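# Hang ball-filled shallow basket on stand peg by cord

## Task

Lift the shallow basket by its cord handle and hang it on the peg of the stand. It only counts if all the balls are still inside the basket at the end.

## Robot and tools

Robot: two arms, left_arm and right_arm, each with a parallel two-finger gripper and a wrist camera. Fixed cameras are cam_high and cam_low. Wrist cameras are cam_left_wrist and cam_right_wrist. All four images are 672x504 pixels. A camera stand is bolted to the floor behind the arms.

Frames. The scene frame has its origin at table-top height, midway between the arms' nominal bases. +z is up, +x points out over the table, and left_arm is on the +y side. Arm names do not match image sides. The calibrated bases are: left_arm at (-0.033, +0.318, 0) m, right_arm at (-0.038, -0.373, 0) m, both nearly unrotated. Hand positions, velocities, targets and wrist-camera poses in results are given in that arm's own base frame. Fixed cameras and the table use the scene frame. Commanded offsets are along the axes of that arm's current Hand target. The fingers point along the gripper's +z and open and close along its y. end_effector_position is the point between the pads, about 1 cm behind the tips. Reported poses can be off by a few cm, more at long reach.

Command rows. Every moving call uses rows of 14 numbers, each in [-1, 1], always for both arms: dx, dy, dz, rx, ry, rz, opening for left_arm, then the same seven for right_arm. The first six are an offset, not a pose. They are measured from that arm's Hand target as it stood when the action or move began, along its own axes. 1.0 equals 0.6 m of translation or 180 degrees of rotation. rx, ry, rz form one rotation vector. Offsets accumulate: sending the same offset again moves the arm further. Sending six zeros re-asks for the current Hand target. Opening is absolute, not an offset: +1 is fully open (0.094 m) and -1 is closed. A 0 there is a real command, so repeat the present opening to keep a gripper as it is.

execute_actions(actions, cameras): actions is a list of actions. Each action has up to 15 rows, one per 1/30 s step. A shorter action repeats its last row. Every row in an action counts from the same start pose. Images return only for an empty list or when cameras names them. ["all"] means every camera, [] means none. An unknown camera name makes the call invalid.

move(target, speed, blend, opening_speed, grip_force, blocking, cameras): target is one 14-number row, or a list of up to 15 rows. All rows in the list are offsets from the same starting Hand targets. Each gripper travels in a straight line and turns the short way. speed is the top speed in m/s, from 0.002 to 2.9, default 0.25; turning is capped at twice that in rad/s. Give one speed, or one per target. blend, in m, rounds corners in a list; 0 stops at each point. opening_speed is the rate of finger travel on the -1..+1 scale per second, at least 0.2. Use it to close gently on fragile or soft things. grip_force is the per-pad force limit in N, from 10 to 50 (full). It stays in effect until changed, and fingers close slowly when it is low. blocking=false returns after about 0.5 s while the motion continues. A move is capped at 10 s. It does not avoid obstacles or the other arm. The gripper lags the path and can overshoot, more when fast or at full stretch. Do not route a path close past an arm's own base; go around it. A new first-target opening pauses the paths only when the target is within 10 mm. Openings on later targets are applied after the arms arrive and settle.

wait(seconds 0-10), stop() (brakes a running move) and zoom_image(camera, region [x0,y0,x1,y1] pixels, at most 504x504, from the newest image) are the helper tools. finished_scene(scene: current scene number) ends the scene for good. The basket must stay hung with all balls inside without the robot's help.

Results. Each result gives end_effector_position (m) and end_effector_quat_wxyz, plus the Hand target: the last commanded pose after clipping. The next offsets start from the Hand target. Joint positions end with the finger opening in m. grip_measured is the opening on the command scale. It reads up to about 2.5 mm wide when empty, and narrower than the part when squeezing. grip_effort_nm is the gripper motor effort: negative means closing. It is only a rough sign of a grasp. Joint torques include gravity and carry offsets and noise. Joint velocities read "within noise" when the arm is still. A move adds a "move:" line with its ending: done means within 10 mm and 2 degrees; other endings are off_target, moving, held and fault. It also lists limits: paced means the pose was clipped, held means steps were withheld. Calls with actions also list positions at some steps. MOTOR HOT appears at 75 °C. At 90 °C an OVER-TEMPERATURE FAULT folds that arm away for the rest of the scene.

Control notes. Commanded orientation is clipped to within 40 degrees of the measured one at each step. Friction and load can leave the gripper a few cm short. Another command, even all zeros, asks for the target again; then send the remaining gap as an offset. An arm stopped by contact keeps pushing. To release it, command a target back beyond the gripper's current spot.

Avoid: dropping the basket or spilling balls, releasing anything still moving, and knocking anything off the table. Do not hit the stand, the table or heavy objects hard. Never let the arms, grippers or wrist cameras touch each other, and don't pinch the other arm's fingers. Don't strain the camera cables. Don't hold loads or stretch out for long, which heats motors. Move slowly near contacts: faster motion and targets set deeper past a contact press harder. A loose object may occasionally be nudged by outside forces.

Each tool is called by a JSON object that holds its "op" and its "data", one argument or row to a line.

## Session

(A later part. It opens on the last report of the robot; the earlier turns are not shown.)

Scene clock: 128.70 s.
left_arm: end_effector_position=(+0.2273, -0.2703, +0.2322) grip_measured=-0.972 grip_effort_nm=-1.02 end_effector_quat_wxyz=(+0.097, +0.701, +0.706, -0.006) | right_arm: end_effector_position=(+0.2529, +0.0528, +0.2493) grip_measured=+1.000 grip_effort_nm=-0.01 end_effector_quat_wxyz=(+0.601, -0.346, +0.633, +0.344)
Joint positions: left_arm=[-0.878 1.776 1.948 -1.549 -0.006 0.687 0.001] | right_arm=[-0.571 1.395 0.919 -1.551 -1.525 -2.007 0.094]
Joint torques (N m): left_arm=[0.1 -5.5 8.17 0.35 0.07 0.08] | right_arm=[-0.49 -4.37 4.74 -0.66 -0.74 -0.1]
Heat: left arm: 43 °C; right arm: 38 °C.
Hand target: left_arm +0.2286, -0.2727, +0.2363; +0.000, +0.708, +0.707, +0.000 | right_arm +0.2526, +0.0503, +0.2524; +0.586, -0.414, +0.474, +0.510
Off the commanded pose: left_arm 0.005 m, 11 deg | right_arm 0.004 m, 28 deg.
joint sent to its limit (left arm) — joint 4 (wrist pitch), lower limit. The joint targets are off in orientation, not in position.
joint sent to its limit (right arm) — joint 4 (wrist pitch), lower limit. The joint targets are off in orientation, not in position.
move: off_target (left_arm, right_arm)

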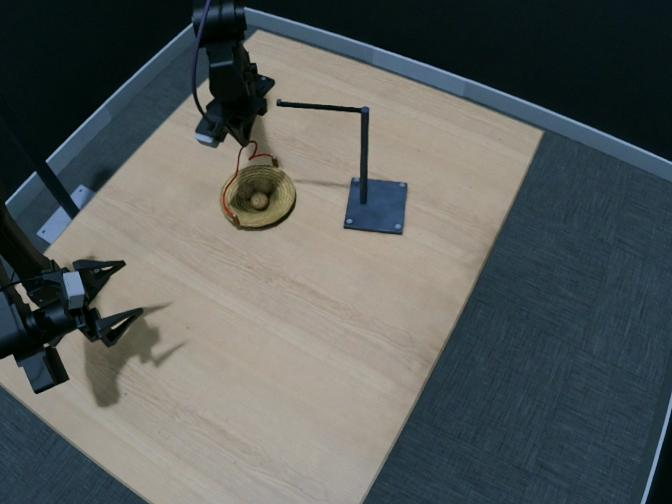

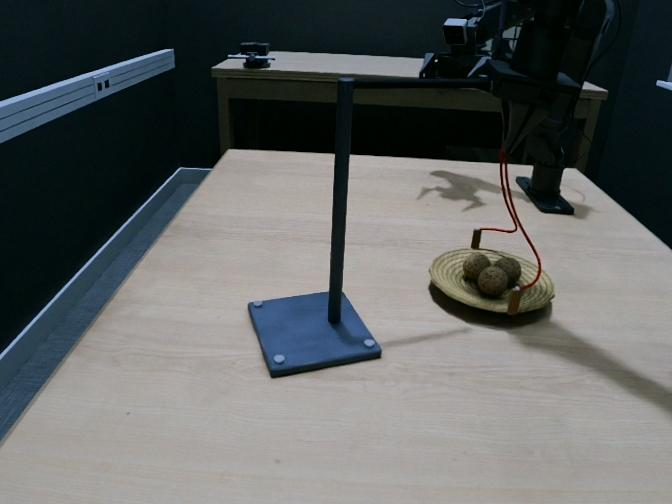

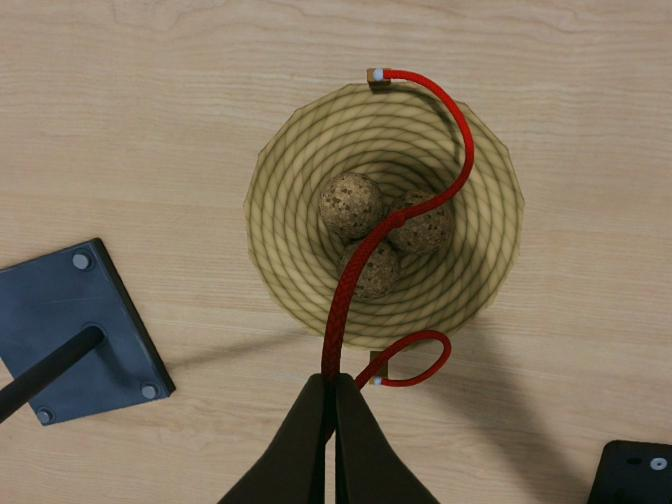

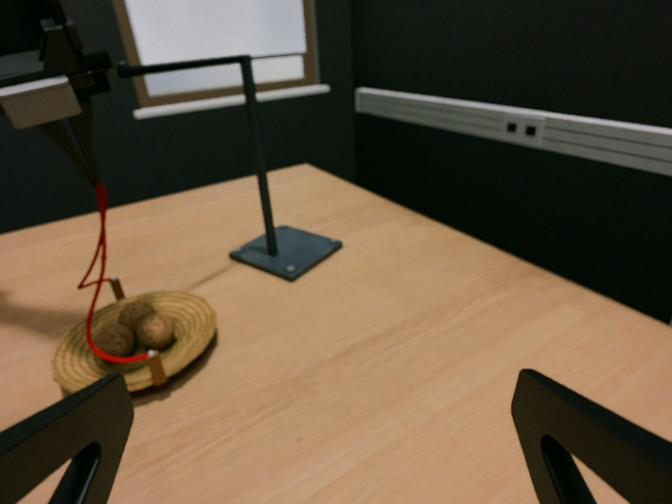

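{"op": "move", "data": {
  "target": [0,0,-0.11,0,0,0,-1,0,0,0,0,0,0,1],
  "cameras": ["all"],
  "speed": 0.06
}}

Scene clock: 139.33 s.
left_arm: end_effector_position=(+0.2319, -0.2758, +0.2826) grip_measured=-0.972 grip_effort_nm=-1.03 end_effector_quat_wxyz=(+0.177, +0.694, +0.698, -0.014) | right_arm: end_effector_position=(+0.2529, +0.0528, +0.2493) grip_measured=+1.000 grip_effort_nm=-0.01 end_effector_quat_wxyz=(+0.601, -0.346, +0.633, +0.344)
Joint positions: left_arm=[-0.878 1.729 2.068 -1.552 -0.006 0.688 0.001] | right_arm=[-0.571 1.395 0.919 -1.551 -1.525 -2.007 0.094]
Joint torques (N m): left_arm=[0.05 -8.1 7.98 0.65 0.06 0.06] | right_arm=[-0.59 -4.22 4.64 -0.67 -0.81 -0.11]
Heat: left arm: 43 °C; right arm: 36 °C.
Hand target: left_arm +0.2285, -0.2727, +0.3021; +0.000, +0.708, +0.707, +0.000 | right_arm +0.2526, +0.0503, +0.2524; +0.586, -0.414, +0.474, +0.510
Off the commanded pose: left_arm 0.020 m, 20 deg | right_arm 0.004 m, 28 deg.
joint sent to its limit (left arm) — joint 4 (wrist pitch), lower limit. The joint targets are off in orientation, not in position.
joint sent to its limit (right arm) — joint 4 (wrist pitch), lower limit. The joint targets are off in orientation, not in position.
move: off_target (left_arm, right_arm)

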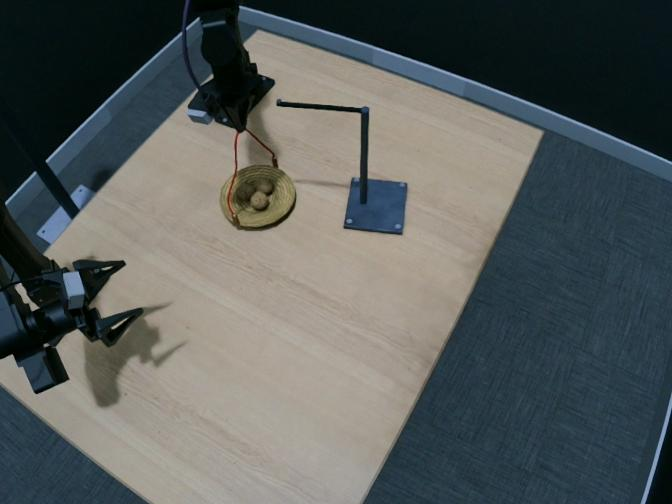

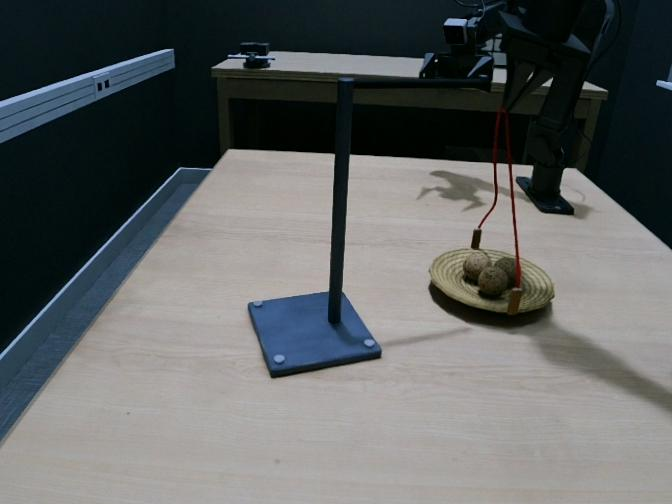

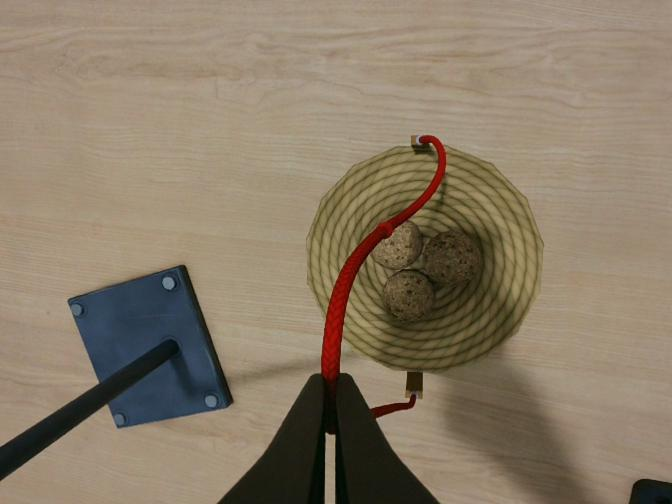

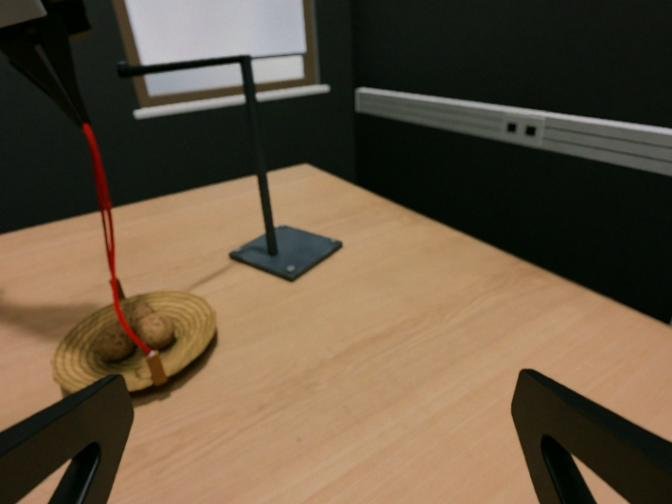

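{"op": "move", "data": {
  "target": [0.01,-0.01,-0.05,0,0,0,-1,0,0,0,0,0,0,1],
  "cameras": ["all"],
  "speed": 0.04
}}

Scene clock: 148.33 s.
left_arm: end_effector_position=(+0.2262, -0.2689, +0.3064) grip_measured=-0.972 grip_effort_nm=-1.02 end_effector_quat_wxyz=(+0.209, +0.689, +0.694, -0.017) | right_arm: end_effector_position=(+0.2529, +0.0528, +0.2493) grip_measured=+1.000 grip_effort_nm=-0.01 end_effector_quat_wxyz=(+0.601, -0.346, +0.633, +0.344)
Joint positions: left_arm=[-0.878 1.681 2.098 -1.565 -0.006 0.688 0.001] | right_arm=[-0.571 1.395 0.919 -1.551 -1.525 -2.007 0.094]
Joint torques (N m): left_arm=[-0.18 -8.29 8.5 0.87 0.05 0.05] | right_arm=[-0.77 -4.14 4.7 -0.7 -0.83 -0.13]
Heat: left arm: 43 °C; right arm: 36 °C.
Hand target: left_arm +0.2226, -0.2667, +0.3321; +0.000, +0.708, +0.707, +0.000 | right_arm +0.2526, +0.0503, +0.2524; +0.586, -0.414, +0.474, +0.510
Off the commanded pose: left_arm 0.026 m, 24 deg | right_arm 0.004 m, 28 deg.
joint read past its limit (left arm) — joint 4 (wrist pitch), lower limit.
joint sent to its limit (left arm) — joint 4 (wrist pitch), lower limit. The joint targets are off in orientation, not in position.
joint sent to its limit (right arm) — joint 4 (wrist pitch), lower limit. The joint targets are off in orientation, not in position.
move: off_target (left_arm, right_arm)

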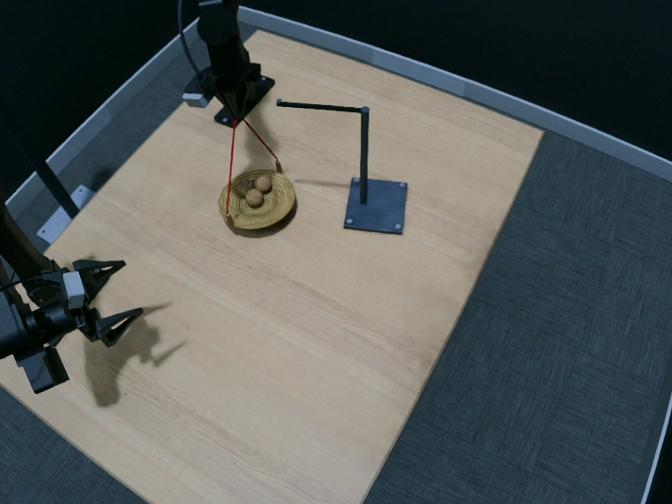

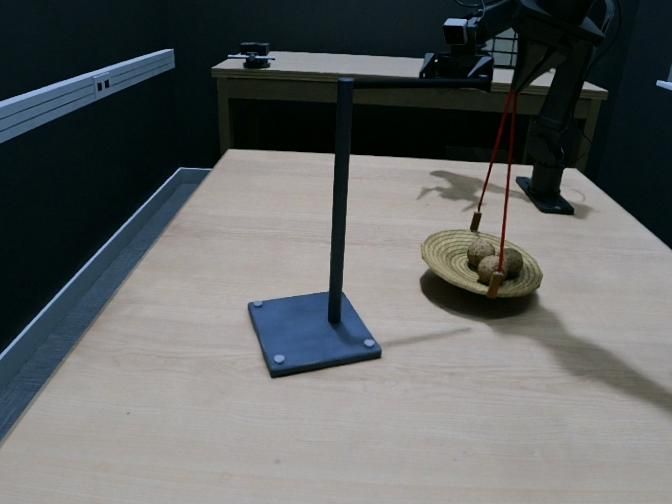

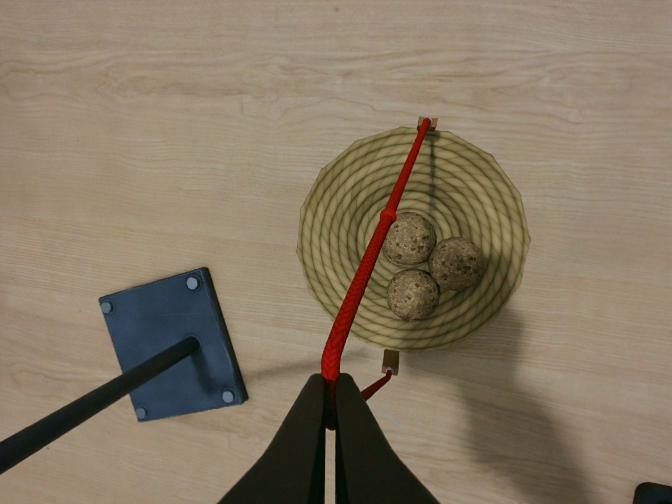

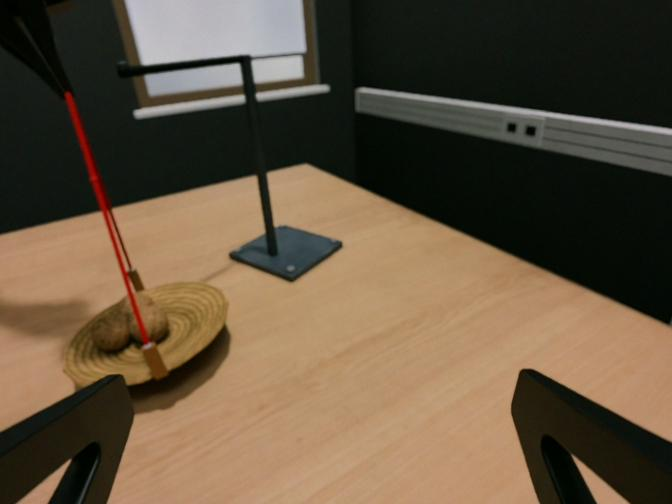

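{"op": "move", "data": {
  "target": [0,0.055,0,0,0,0,-1,0,0,0,0,0,0,1],
  "cameras": ["all"],
  "speed": 0.04
}}

Scene clock: 159.43 s.
left_arm: end_effector_position=(+0.2514, -0.2644, +0.3207) grip_measured=-0.972 grip_effort_nm=-1.02 end_effector_quat_wxyz=(+0.234, +0.687, +0.688, -0.005) | right_arm: end_effector_position=(+0.2529, +0.0528, +0.2493) grip_measured=+1.000 grip_effort_nm=-0.01 end_effector_quat_wxyz=(+0.601, -0.346, +0.633, +0.344)
Joint positions: left_arm=[-0.816 1.722 2.191 -1.568 -0.005 0.755 0.001] | right_arm=[-0.571 1.395 0.919 -1.551 -1.525 -2.007 0.094]
Joint torques (N m): left_arm=[0.55 -5.3 8.32 0.97 0.06 0.04] | right_arm=[-0.65 -4.22 4.68 -0.66 -0.73 -0.18]
Heat: left arm: 43 °C; right arm: 35 °C.
Hand target: left_arm +0.2555, -0.2666, +0.3322; +0.000, +0.708, +0.707, +0.000 | right_arm +0.2526, +0.0503, +0.2524; +0.586, -0.414, +0.474, +0.510
Off the commanded pose: left_arm 0.012 m, 27 deg | right_arm 0.004 m, 28 deg.
joint read past its limit (left arm) — joint 4 (wrist pitch), lower limit.
joint sent to its limit (left arm) — joint 4 (wrist pitch), lower limit. The joint targets are off in orientation, not in position.
joint sent to its limit (right arm) — joint 4 (wrist pitch), lower limit. The joint targets are off in orientation, not in position.
move: off_target (left_arm, right_arm)

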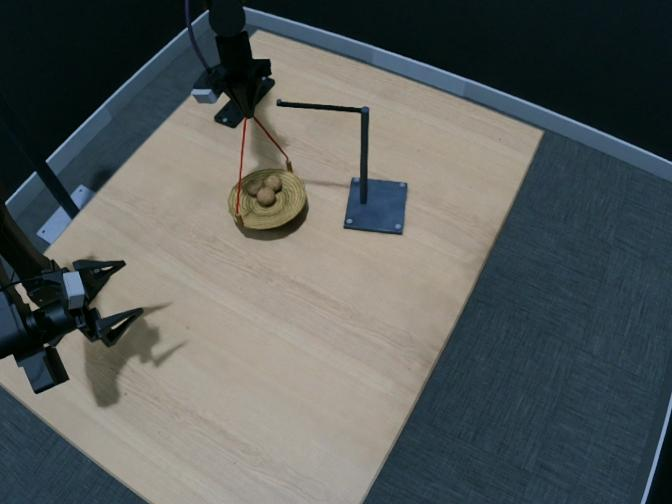

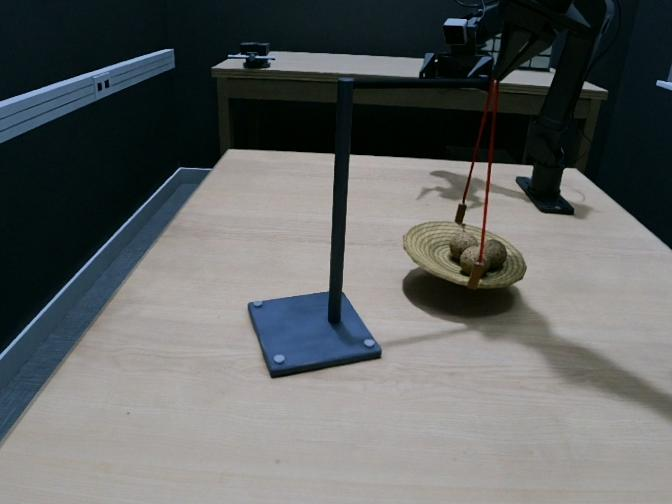

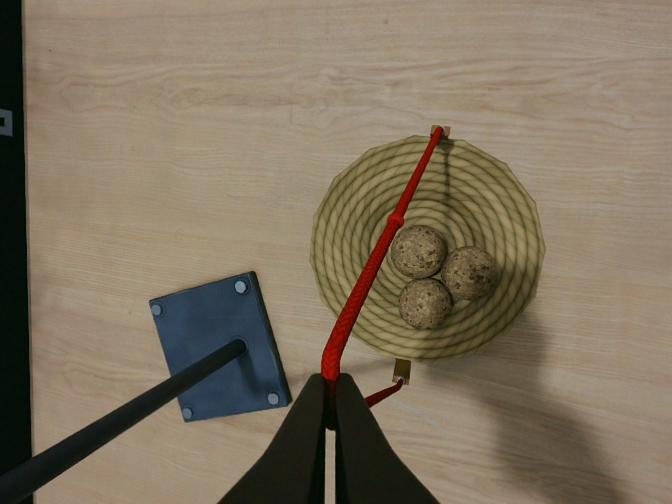

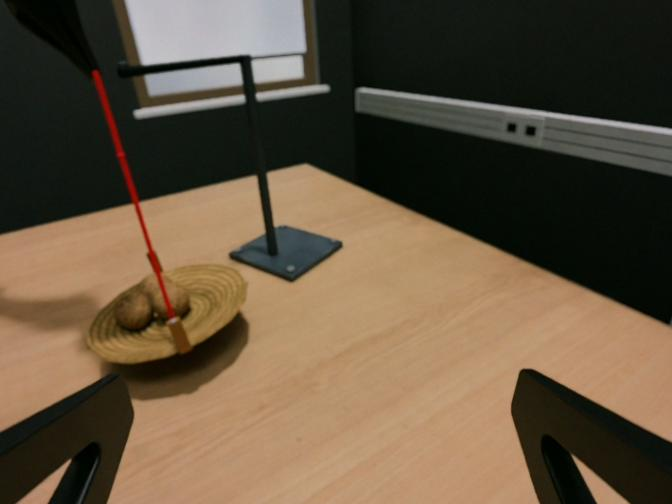

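{"op": "move", "data": {
  "target": [0,0,-0.115,0,0,0,-1,0,0,0,0,0,0,1],
  "speed": 0.06
}}

{"op": "move", "data": {
  "target": [0.16,-0.07,0,0,0,0,-1,0,0,0,0,0,0,1],
  "speed": 0.06,
  "cameras": ["all"]
}}

Scene clock: 170.20 s.
left_arm: end_effector_position=(+0.2542, -0.2673, +0.3845) grip_measured=-0.972 grip_effort_nm=-1.02 end_effector_quat_wxyz=(+0.331, +0.667, +0.668, -0.008) | right_arm: end_effector_position=(+0.2529, +0.0528, +0.2493) grip_measured=+1.000 grip_effort_nm=-0.01 end_effector_quat_wxyz=(+0.601, -0.346, +0.633, +0.344)
Joint positions: left_arm=[-0.816 1.722 2.402 -1.576 -0.005 0.756 0.001] | right_arm=[-0.571 1.395 0.919 -1.551 -1.525 -2.007 0.094]
Joint torques (N m): left_arm=[0.49 -5.65 7.43 1.32 0.06 0.05] | right_arm=[-0.59 -4.31 4.68 -0.67 -0.8 -0.13]
Heat: left arm: 44 °C; right arm: 35 °C.
Hand target: left_arm +0.2555, -0.2667, +0.4013; +0.000, +0.707, +0.707, +0.000 | right_arm +0.2526, +0.0503, +0.2524; +0.586, -0.414, +0.474, +0.510
Off the commanded pose: left_arm 0.017 m, 39 deg | right_arm 0.004 m, 28 deg.
joint read past its limit (left arm) — joint 4 (wrist pitch), lower limit.
joint sent to its limit (left arm) — joint 4 (wrist pitch), lower limit. The joint targets are off in orientation, not in position.
joint sent to its limit (right arm) — joint 4 (wrist pitch), lower limit. The joint targets are off in orientation, not in position.
move: off_target (left_arm, right_arm)

Scene clock: 176.67 s.
left_arm: end_effector_position=(+0.2145, -0.1748, +0.3907) grip_measured=-0.972 grip_effort_nm=-1.03 end_effector_quat_wxyz=(+0.342, +0.664, +0.665, +0.030) | right_arm: end_effector_position=(+0.2529, +0.0528, +0.2493) grip_measured=+1.000 grip_effort_nm=-0.01 end_effector_quat_wxyz=(+0.601, -0.346, +0.633, +0.344)
Joint positions: left_arm=[-0.681 1.374 2.082 -1.579 0.01 0.885 0.001] | right_arm=[-0.571 1.395 0.919 -1.551 -1.525 -2.007 0.094]
Joint torques (N m): left_arm=[0.55 -3.92 4.51 1.38 -0.03 0.04] | right_arm=[-0.58 -4.27 4.52 -0.7 -0.8 -0.11]
Heat: left arm: 43 °C; right arm: 35 °C.
Hand target: left_arm +0.2135, -0.1707, +0.4012; +0.001, +0.708, +0.707, +0.000 | right_arm +0.2526, +0.0503, +0.2524; +0.586, -0.414, +0.474, +0.510
Off the commanded pose: left_arm 0.011 m, 40 deg; orientation clipped | right_arm 0.004 m, 28 deg.
joint read past its limit (left arm) — joint 4 (wrist pitch), lower limit.
joint sent to its limit (left arm) — joint 4 (wrist pitch), lower limit. The joint targets are off in orientation, not in position.
joint sent to its limit (right arm) — joint 4 (wrist pitch), lower limit. The joint targets are off in orientation, not in position.
move: off_target (left_arm, right_arm); limits=paced

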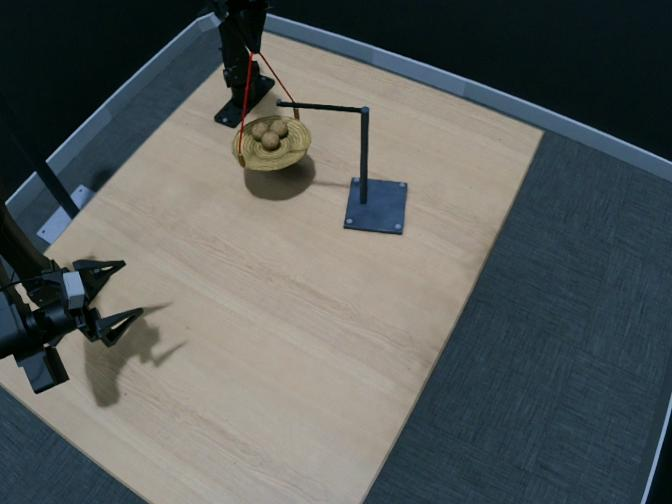

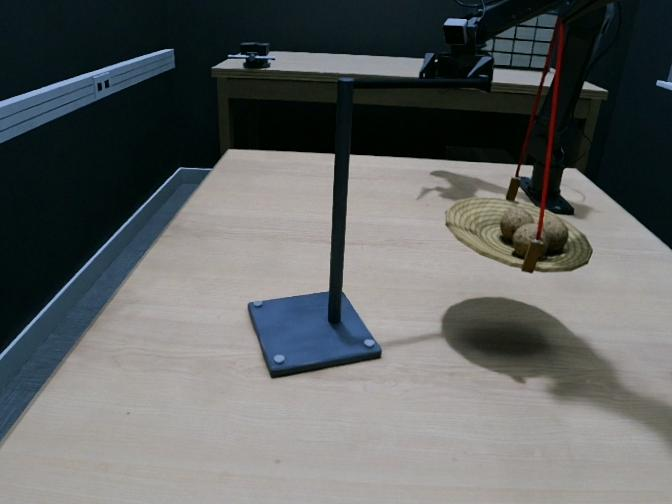

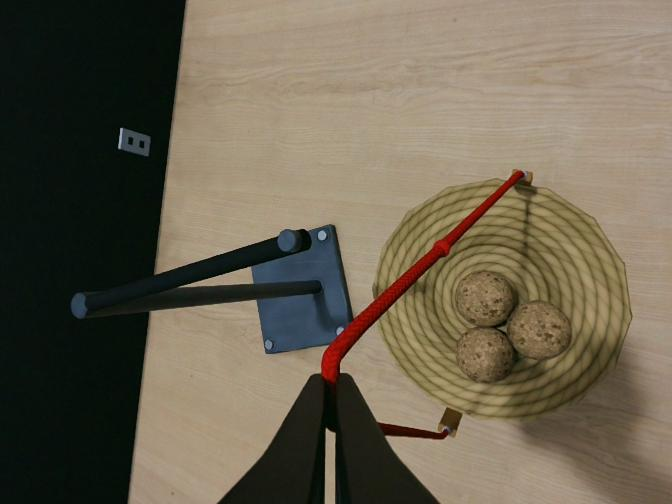

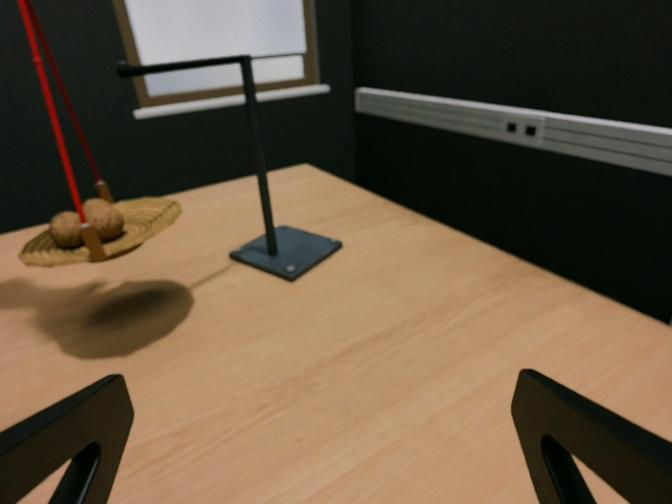

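{"op": "move", "data": {
  "target": [-0.132,-0.022,0,0,0,0,-1,0,0,0,0,0,0,1],
  "speed": 0.06,
  "cameras": ["all"]
}}

Scene clock: 194.17 s.
left_arm: end_effector_position=(+0.2009, -0.2447, +0.3876) grip_measured=-0.972 grip_effort_nm=-1.02 end_effector_quat_wxyz=(+0.330, +0.671, +0.664, -0.023) | right_arm: end_effector_position=(+0.2529, +0.0528, +0.2493) grip_measured=+1.000 grip_effort_nm=-0.01 end_effector_quat_wxyz=(+0.601, -0.346, +0.633, +0.344)
Joint positions: left_arm=[-0.902 1.525 2.207 -1.579 -0.027 0.688 0.001] | right_arm=[-0.571 1.395 0.919 -1.551 -1.525 -2.007 0.094]
Joint torques (N m): left_arm=[-0.49 -3.34 7.53 1.35 0.13 -0.09] | right_arm=[-0.76 -4.11 4.71 -0.7 -0.75 -0.11]
Heat: left arm: 42 °C; right arm: 34 °C.
Hand target: left_arm +0.2002, -0.2499, +0.4012; +0.001, +0.708, +0.707, +0.000 | right_arm +0.2526, +0.0503, +0.2524; +0.586, -0.414, +0.474, +0.510
Off the commanded pose: left_arm 0.015 m, 39 deg | right_arm 0.004 m, 28 deg.
joint read past its limit (left arm) — joint 4 (wrist pitch), lower limit.
joint sent to its limit (left arm) — joint 4 (wrist pitch), lower limit. The joint targets are off in orientation, not in position.
joint sent to its limit (right arm) — joint 4 (wrist pitch), lower limit. The joint targets are off in orientation, not in position.
move: off_target (left_arm, right_arm)

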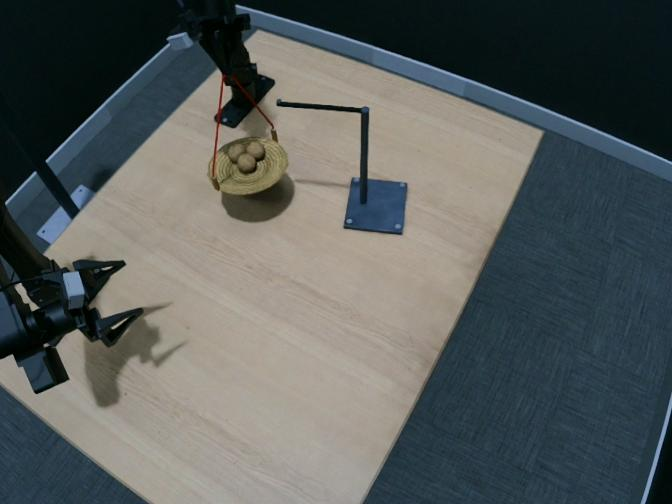

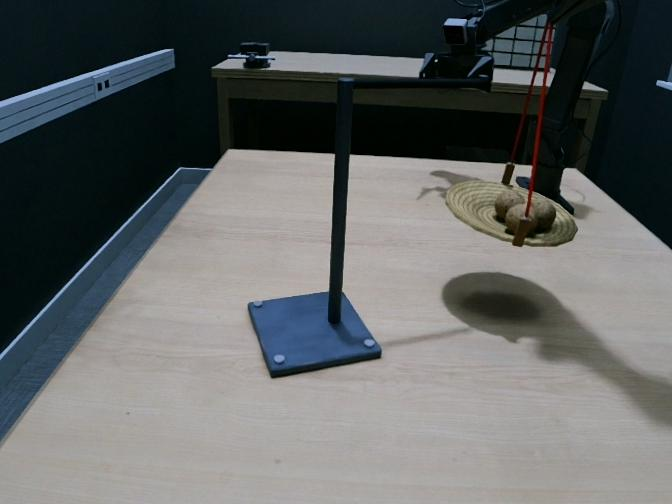

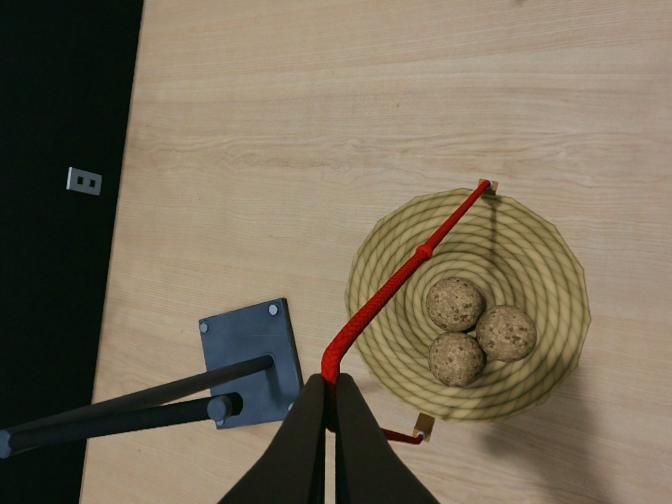

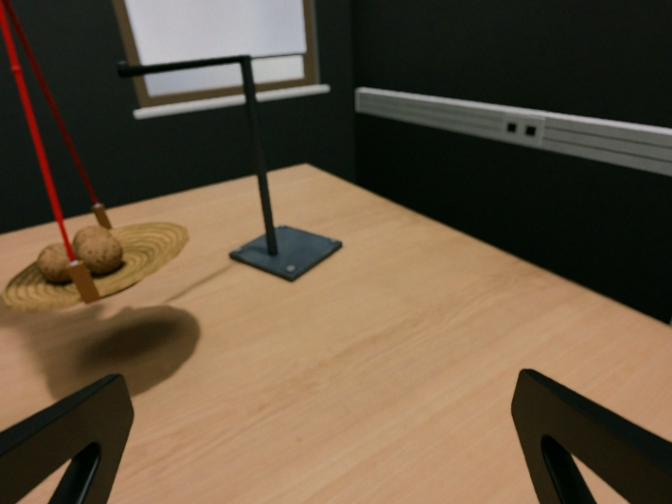

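{"op": "move", "data": {
  "target": [0.088,0.26,0,0,0,0,-1,0,0,0,0,0,0,1],
  "speed": 0.06,
  "cameras": ["all"]
}}

Scene clock: 203.90 s.
left_arm: end_effector_position=(+0.3516, -0.1978, +0.3880) grip_measured=-0.972 grip_effort_nm=-1.03 end_effector_quat_wxyz=(+0.337, +0.661, +0.665, +0.084) | right_arm: end_effector_position=(+0.2529, +0.0528, +0.2493) grip_measured=+1.000 grip_effort_nm=-0.01 end_effector_quat_wxyz=(+0.601, -0.346, +0.633, +0.344)
Joint positions: left_arm=[-0.505 1.86 2.579 -1.58 0.022 1.051 0.001] | right_arm=[-0.571 1.395 0.919 -1.551 -1.525 -2.007 0.094]
Joint torques (N m): left_arm=[0.31 -5.78 7.38 1.4 -0.05 0.06] | right_arm=[-0.5 -4.1 4.62 -0.68 -0.77 -0.15]
Heat: left arm: 43 °C; right arm: 34 °C.
Hand target: left_arm +0.3563, -0.1973, +0.4015; +0.006, +0.708, +0.707, +0.001 | right_arm +0.2526, +0.0503, +0.2524; +0.586, -0.414, +0.474, +0.510
Off the commanded pose: left_arm 0.014 m, 41 deg; orientation clipped | right_arm 0.004 m, 28 deg.
joint read past its limit (left arm) — joint 4 (wrist pitch), lower limit.
joint sent to its limit (left arm) — joint 4 (wrist pitch), lower limit. The joint targets are off in orientation, not in position.
joint sent to its limit (right arm) — joint 4 (wrist pitch), lower limit. The joint targets are off in orientation, not in position.
move: off_target (left_arm, right_arm); limits=paced

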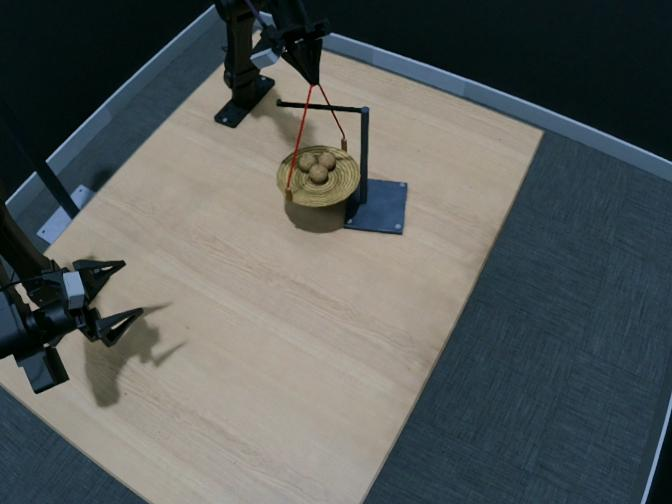

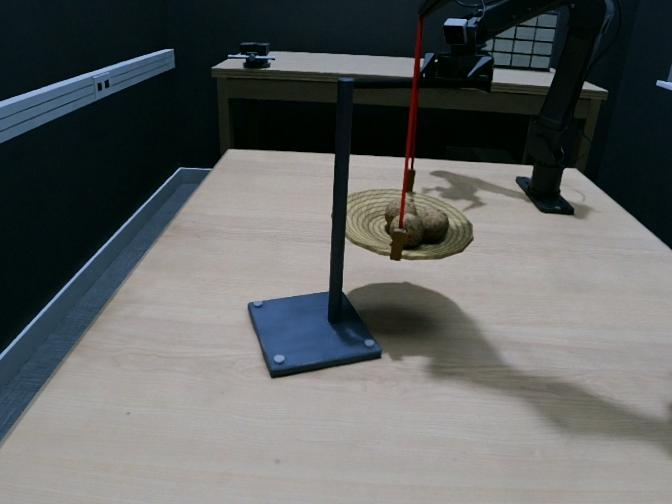

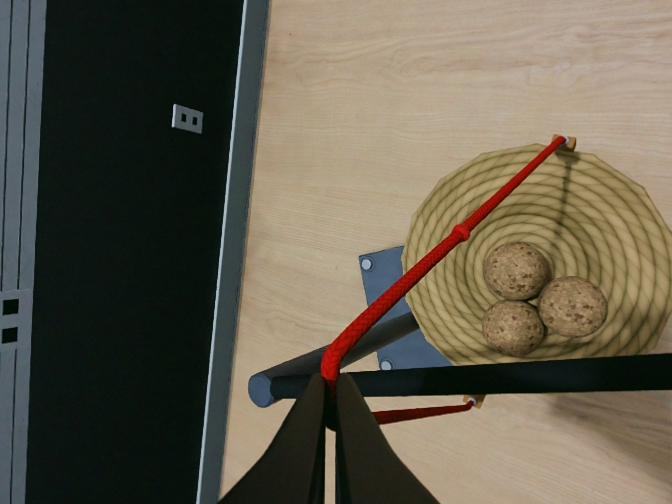

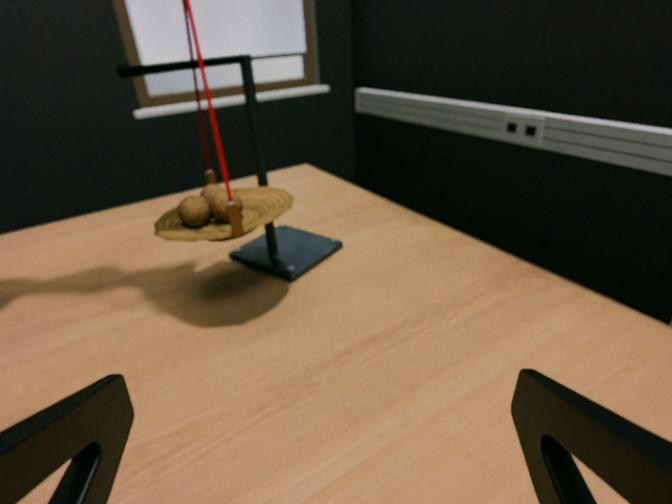

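{"op": "move", "data": {
  "target": [
    [-0.015,-0.04,0,0,0,0,-1,0,0,0,0,0,0,1],
    [-0.015,-0.04,0.117,0,0,0,-1,0,0,0,0,0,0,1]
  ],
  "speed": 0.05,
  "cameras": ["all"]
}}

Scene clock: 217.43 s.
left_arm: end_effector_position=(+0.3401, -0.2088, +0.3576) grip_measured=-0.972 grip_effort_nm=-1.03 end_effector_quat_wxyz=(+0.291, +0.677, +0.673, +0.070) | right_arm: end_effector_position=(+0.2529, +0.0528, +0.2493) grip_measured=+1.000 grip_effort_nm=-0.01 end_effector_quat_wxyz=(+0.601, -0.346, +0.633, +0.344)
Joint positions: left_arm=[-0.553 1.843 2.459 -1.58 0 1.023 0.001] | right_arm=[-0.571 1.395 0.919 -1.551 -1.525 -2.007 0.094]
Joint torques (N m): left_arm=[-0.55 -9.5 4.82 1.28 -0.02 -0.08] | right_arm=[-0.69 -4.29 4.53 -0.71 -0.76 -0.12]
Heat: left arm: 42 °C; right arm: 33 °C.
Hand target: left_arm +0.3326, -0.2063, +0.3793; +0.251, +0.684, +0.682, +0.060 (not the last commanded pose) | right_arm +0.2526, +0.0503, +0.2524; +0.586, -0.414, +0.474, +0.510
Off the commanded pose: left_arm 0.027 m, 34 deg | right_arm 0.004 m, 28 deg.
joint read past its limit (left arm) — joint 4 (wrist pitch), lower limit.
joint sent to its limit (left arm) — joint 4 (wrist pitch), lower limit.
joint sent to its limit (right arm) — joint 4 (wrist pitch), lower limit. The joint targets are off in orientation, not in position.
move: off_target (left_arm, right_arm; path cut at 10 s); path passed 1 of 2 targets

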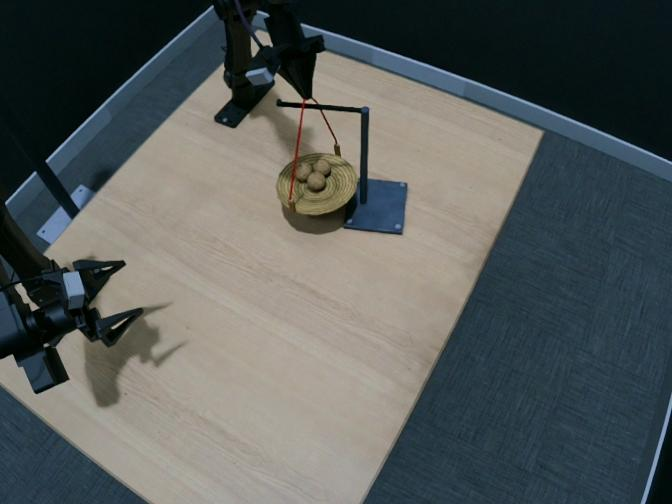

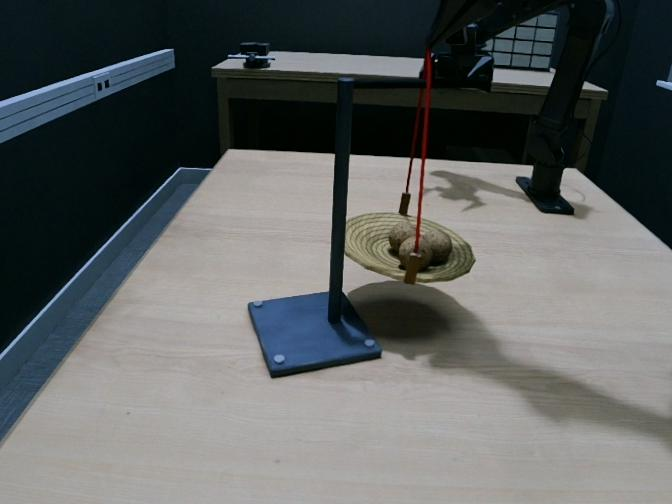

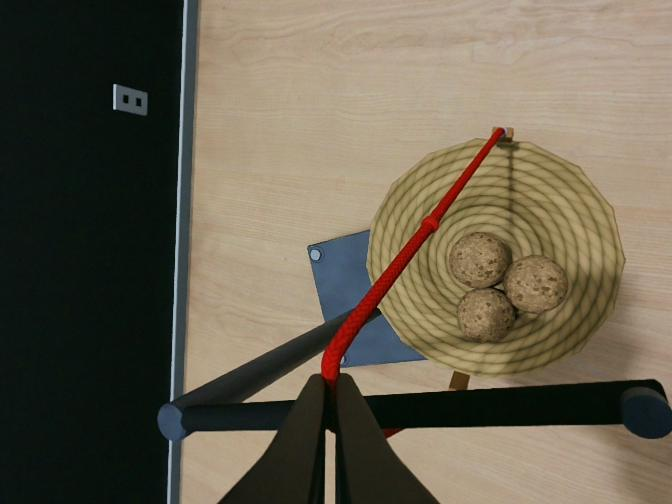

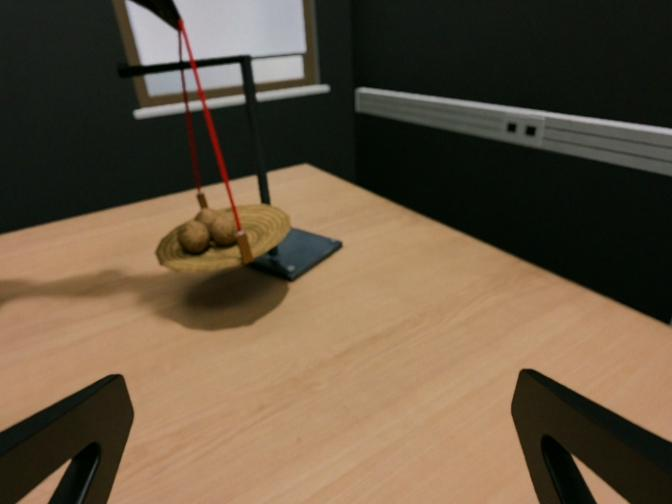

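{"op": "move", "data": {
  "target": [0.014,-0.062,0.071,0,0,0,-1,0,0,0,0,0,0,1],
  "speed": 0.05,
  "cameras": ["all"]
}}

Scene clock: 222.53 s.
left_arm: end_effector_position=(+0.3275, -0.2094, +0.3235) grip_measured=-0.972 grip_effort_nm=-1.02 end_effector_quat_wxyz=(+0.252, +0.681, +0.684, +0.070) | right_arm: end_effector_position=(+0.2529, +0.0528, +0.2493) grip_measured=+1.000 grip_effort_nm=-0.01 end_effector_quat_wxyz=(+0.601, -0.346, +0.633, +0.344)
Joint positions: left_arm=[-0.59 1.758 2.216 -1.5 -0.04 0.988 0.001] | right_arm=[-0.571 1.395 0.919 -1.551 -1.525 -2.007 0.094]
Joint torques (N m): left_arm=[-1.03 -7.12 4.07 0.86 0.16 -0.1] | right_arm=[-0.43 -3.86 4.79 -0.71 -0.77 -0.11]
Heat: left arm: 42 °C; right arm: 33 °C.
Hand target: left_arm +0.3177, -0.2115, +0.3244; +0.251, +0.684, +0.682, +0.060 | right_arm +0.2526, +0.0503, +0.2524; +0.586, -0.414, +0.474, +0.510
Off the commanded pose: left_arm 0.010 m, 1 deg | right_arm 0.004 m, 28 deg.
joint sent to its limit (right arm) — joint 4 (wrist pitch), lower limit. The joint targets are off in orientation, not in position.
move: off_target (right_arm)

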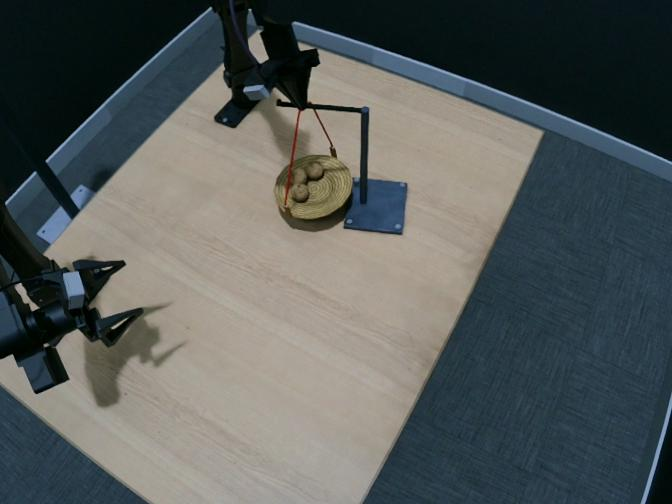

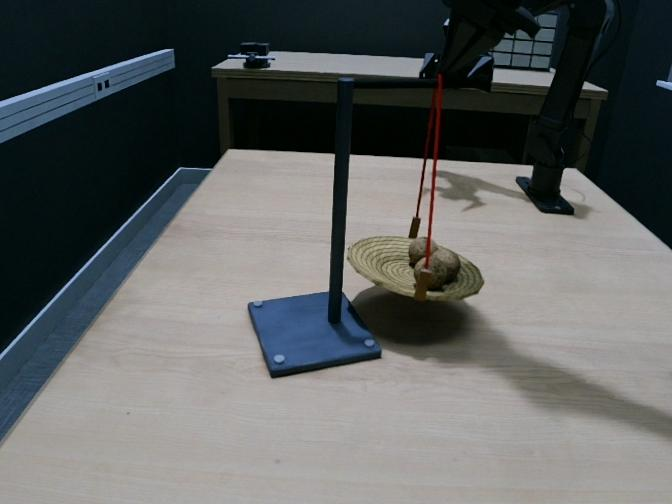

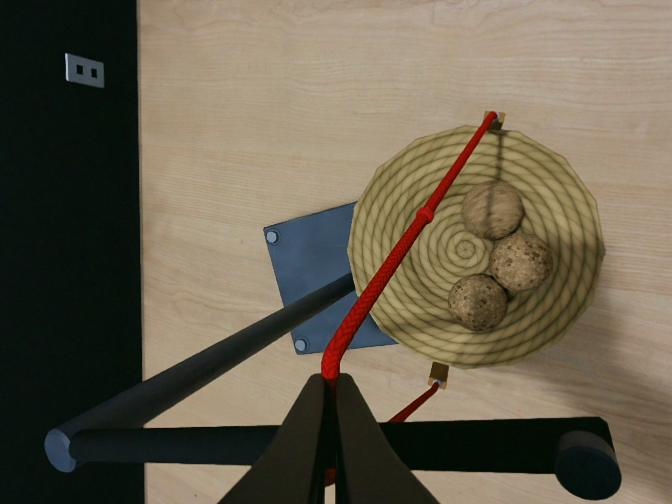

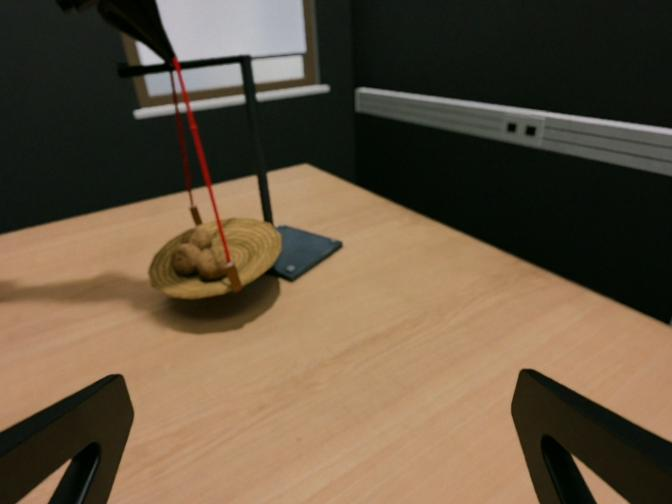

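{"op": "move", "data": {
  "target": [0.026,-0.02,0.029,0,0,0,-1,0,0,0,0,0,0,1],
  "speed": 0.03,
  "cameras": ["all"]
}}

Scene clock: 225.83 s.
left_arm: end_effector_position=(+0.3279, -0.2072, +0.3209) grip_measured=-0.972 grip_effort_nm=-1.03 end_effector_quat_wxyz=(+0.292, +0.673, +0.675, +0.080) | right_arm: end_effector_position=(+0.2529, +0.0528, +0.2493) grip_measured=+1.000 grip_effort_nm=-0.01 end_effector_quat_wxyz=(+0.601, -0.346, +0.633, +0.344)
Joint positions: left_arm=[-0.584 1.631 1.996 -1.321 -0.039 0.996 0.001] | right_arm=[-0.571 1.395 0.919 -1.551 -1.525 -2.007 0.094]
Joint torques (N m): left_arm=[0.58 -4.82 3.3 0.51 0.28 0.01] | right_arm=[-0.54 -4.34 4.6 -0.68 -0.76 -0.14]
Heat: left arm: 42 °C; right arm: 33 °C.
Hand target: left_arm +0.3152, -0.2018, +0.3000; +0.251, +0.684, +0.682, +0.060 | right_arm +0.2526, +0.0503, +0.2524; +0.586, -0.414, +0.474, +0.510
Off the commanded pose: left_arm 0.025 m, 5 deg | right_arm 0.004 m, 28 deg.
joint sent to its limit (right arm) — joint 4 (wrist pitch), lower limit. The joint targets are off in orientation, not in position.
move: off_target (left_arm, right_arm)

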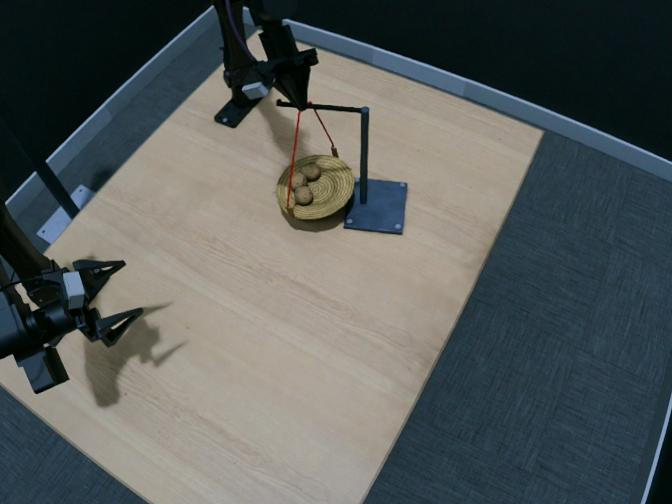

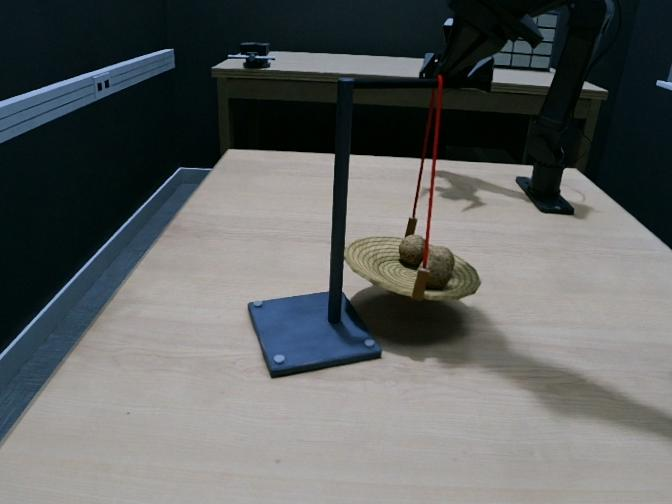

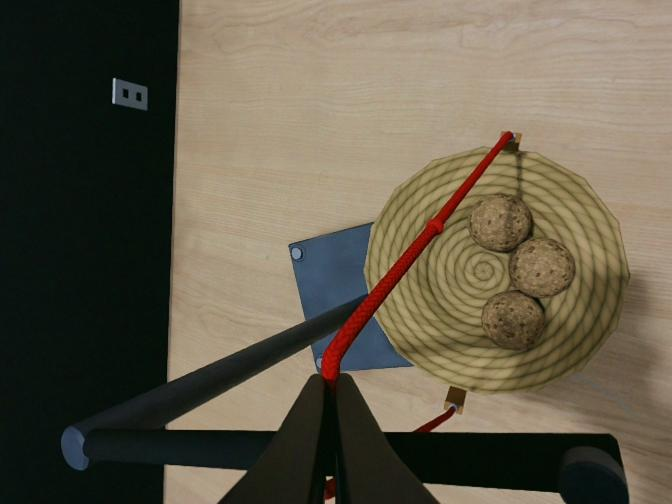

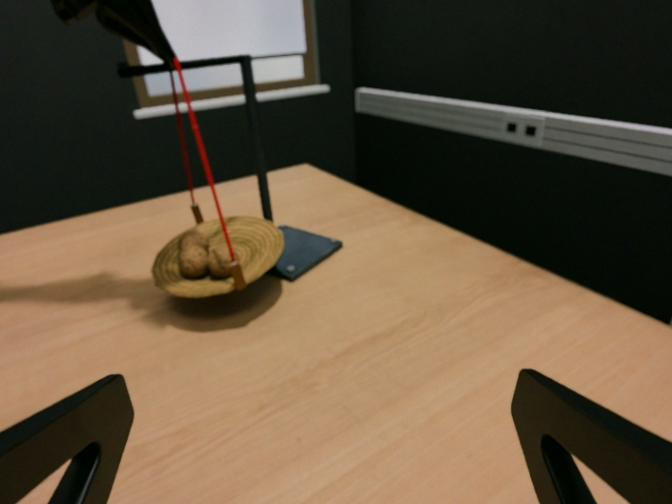

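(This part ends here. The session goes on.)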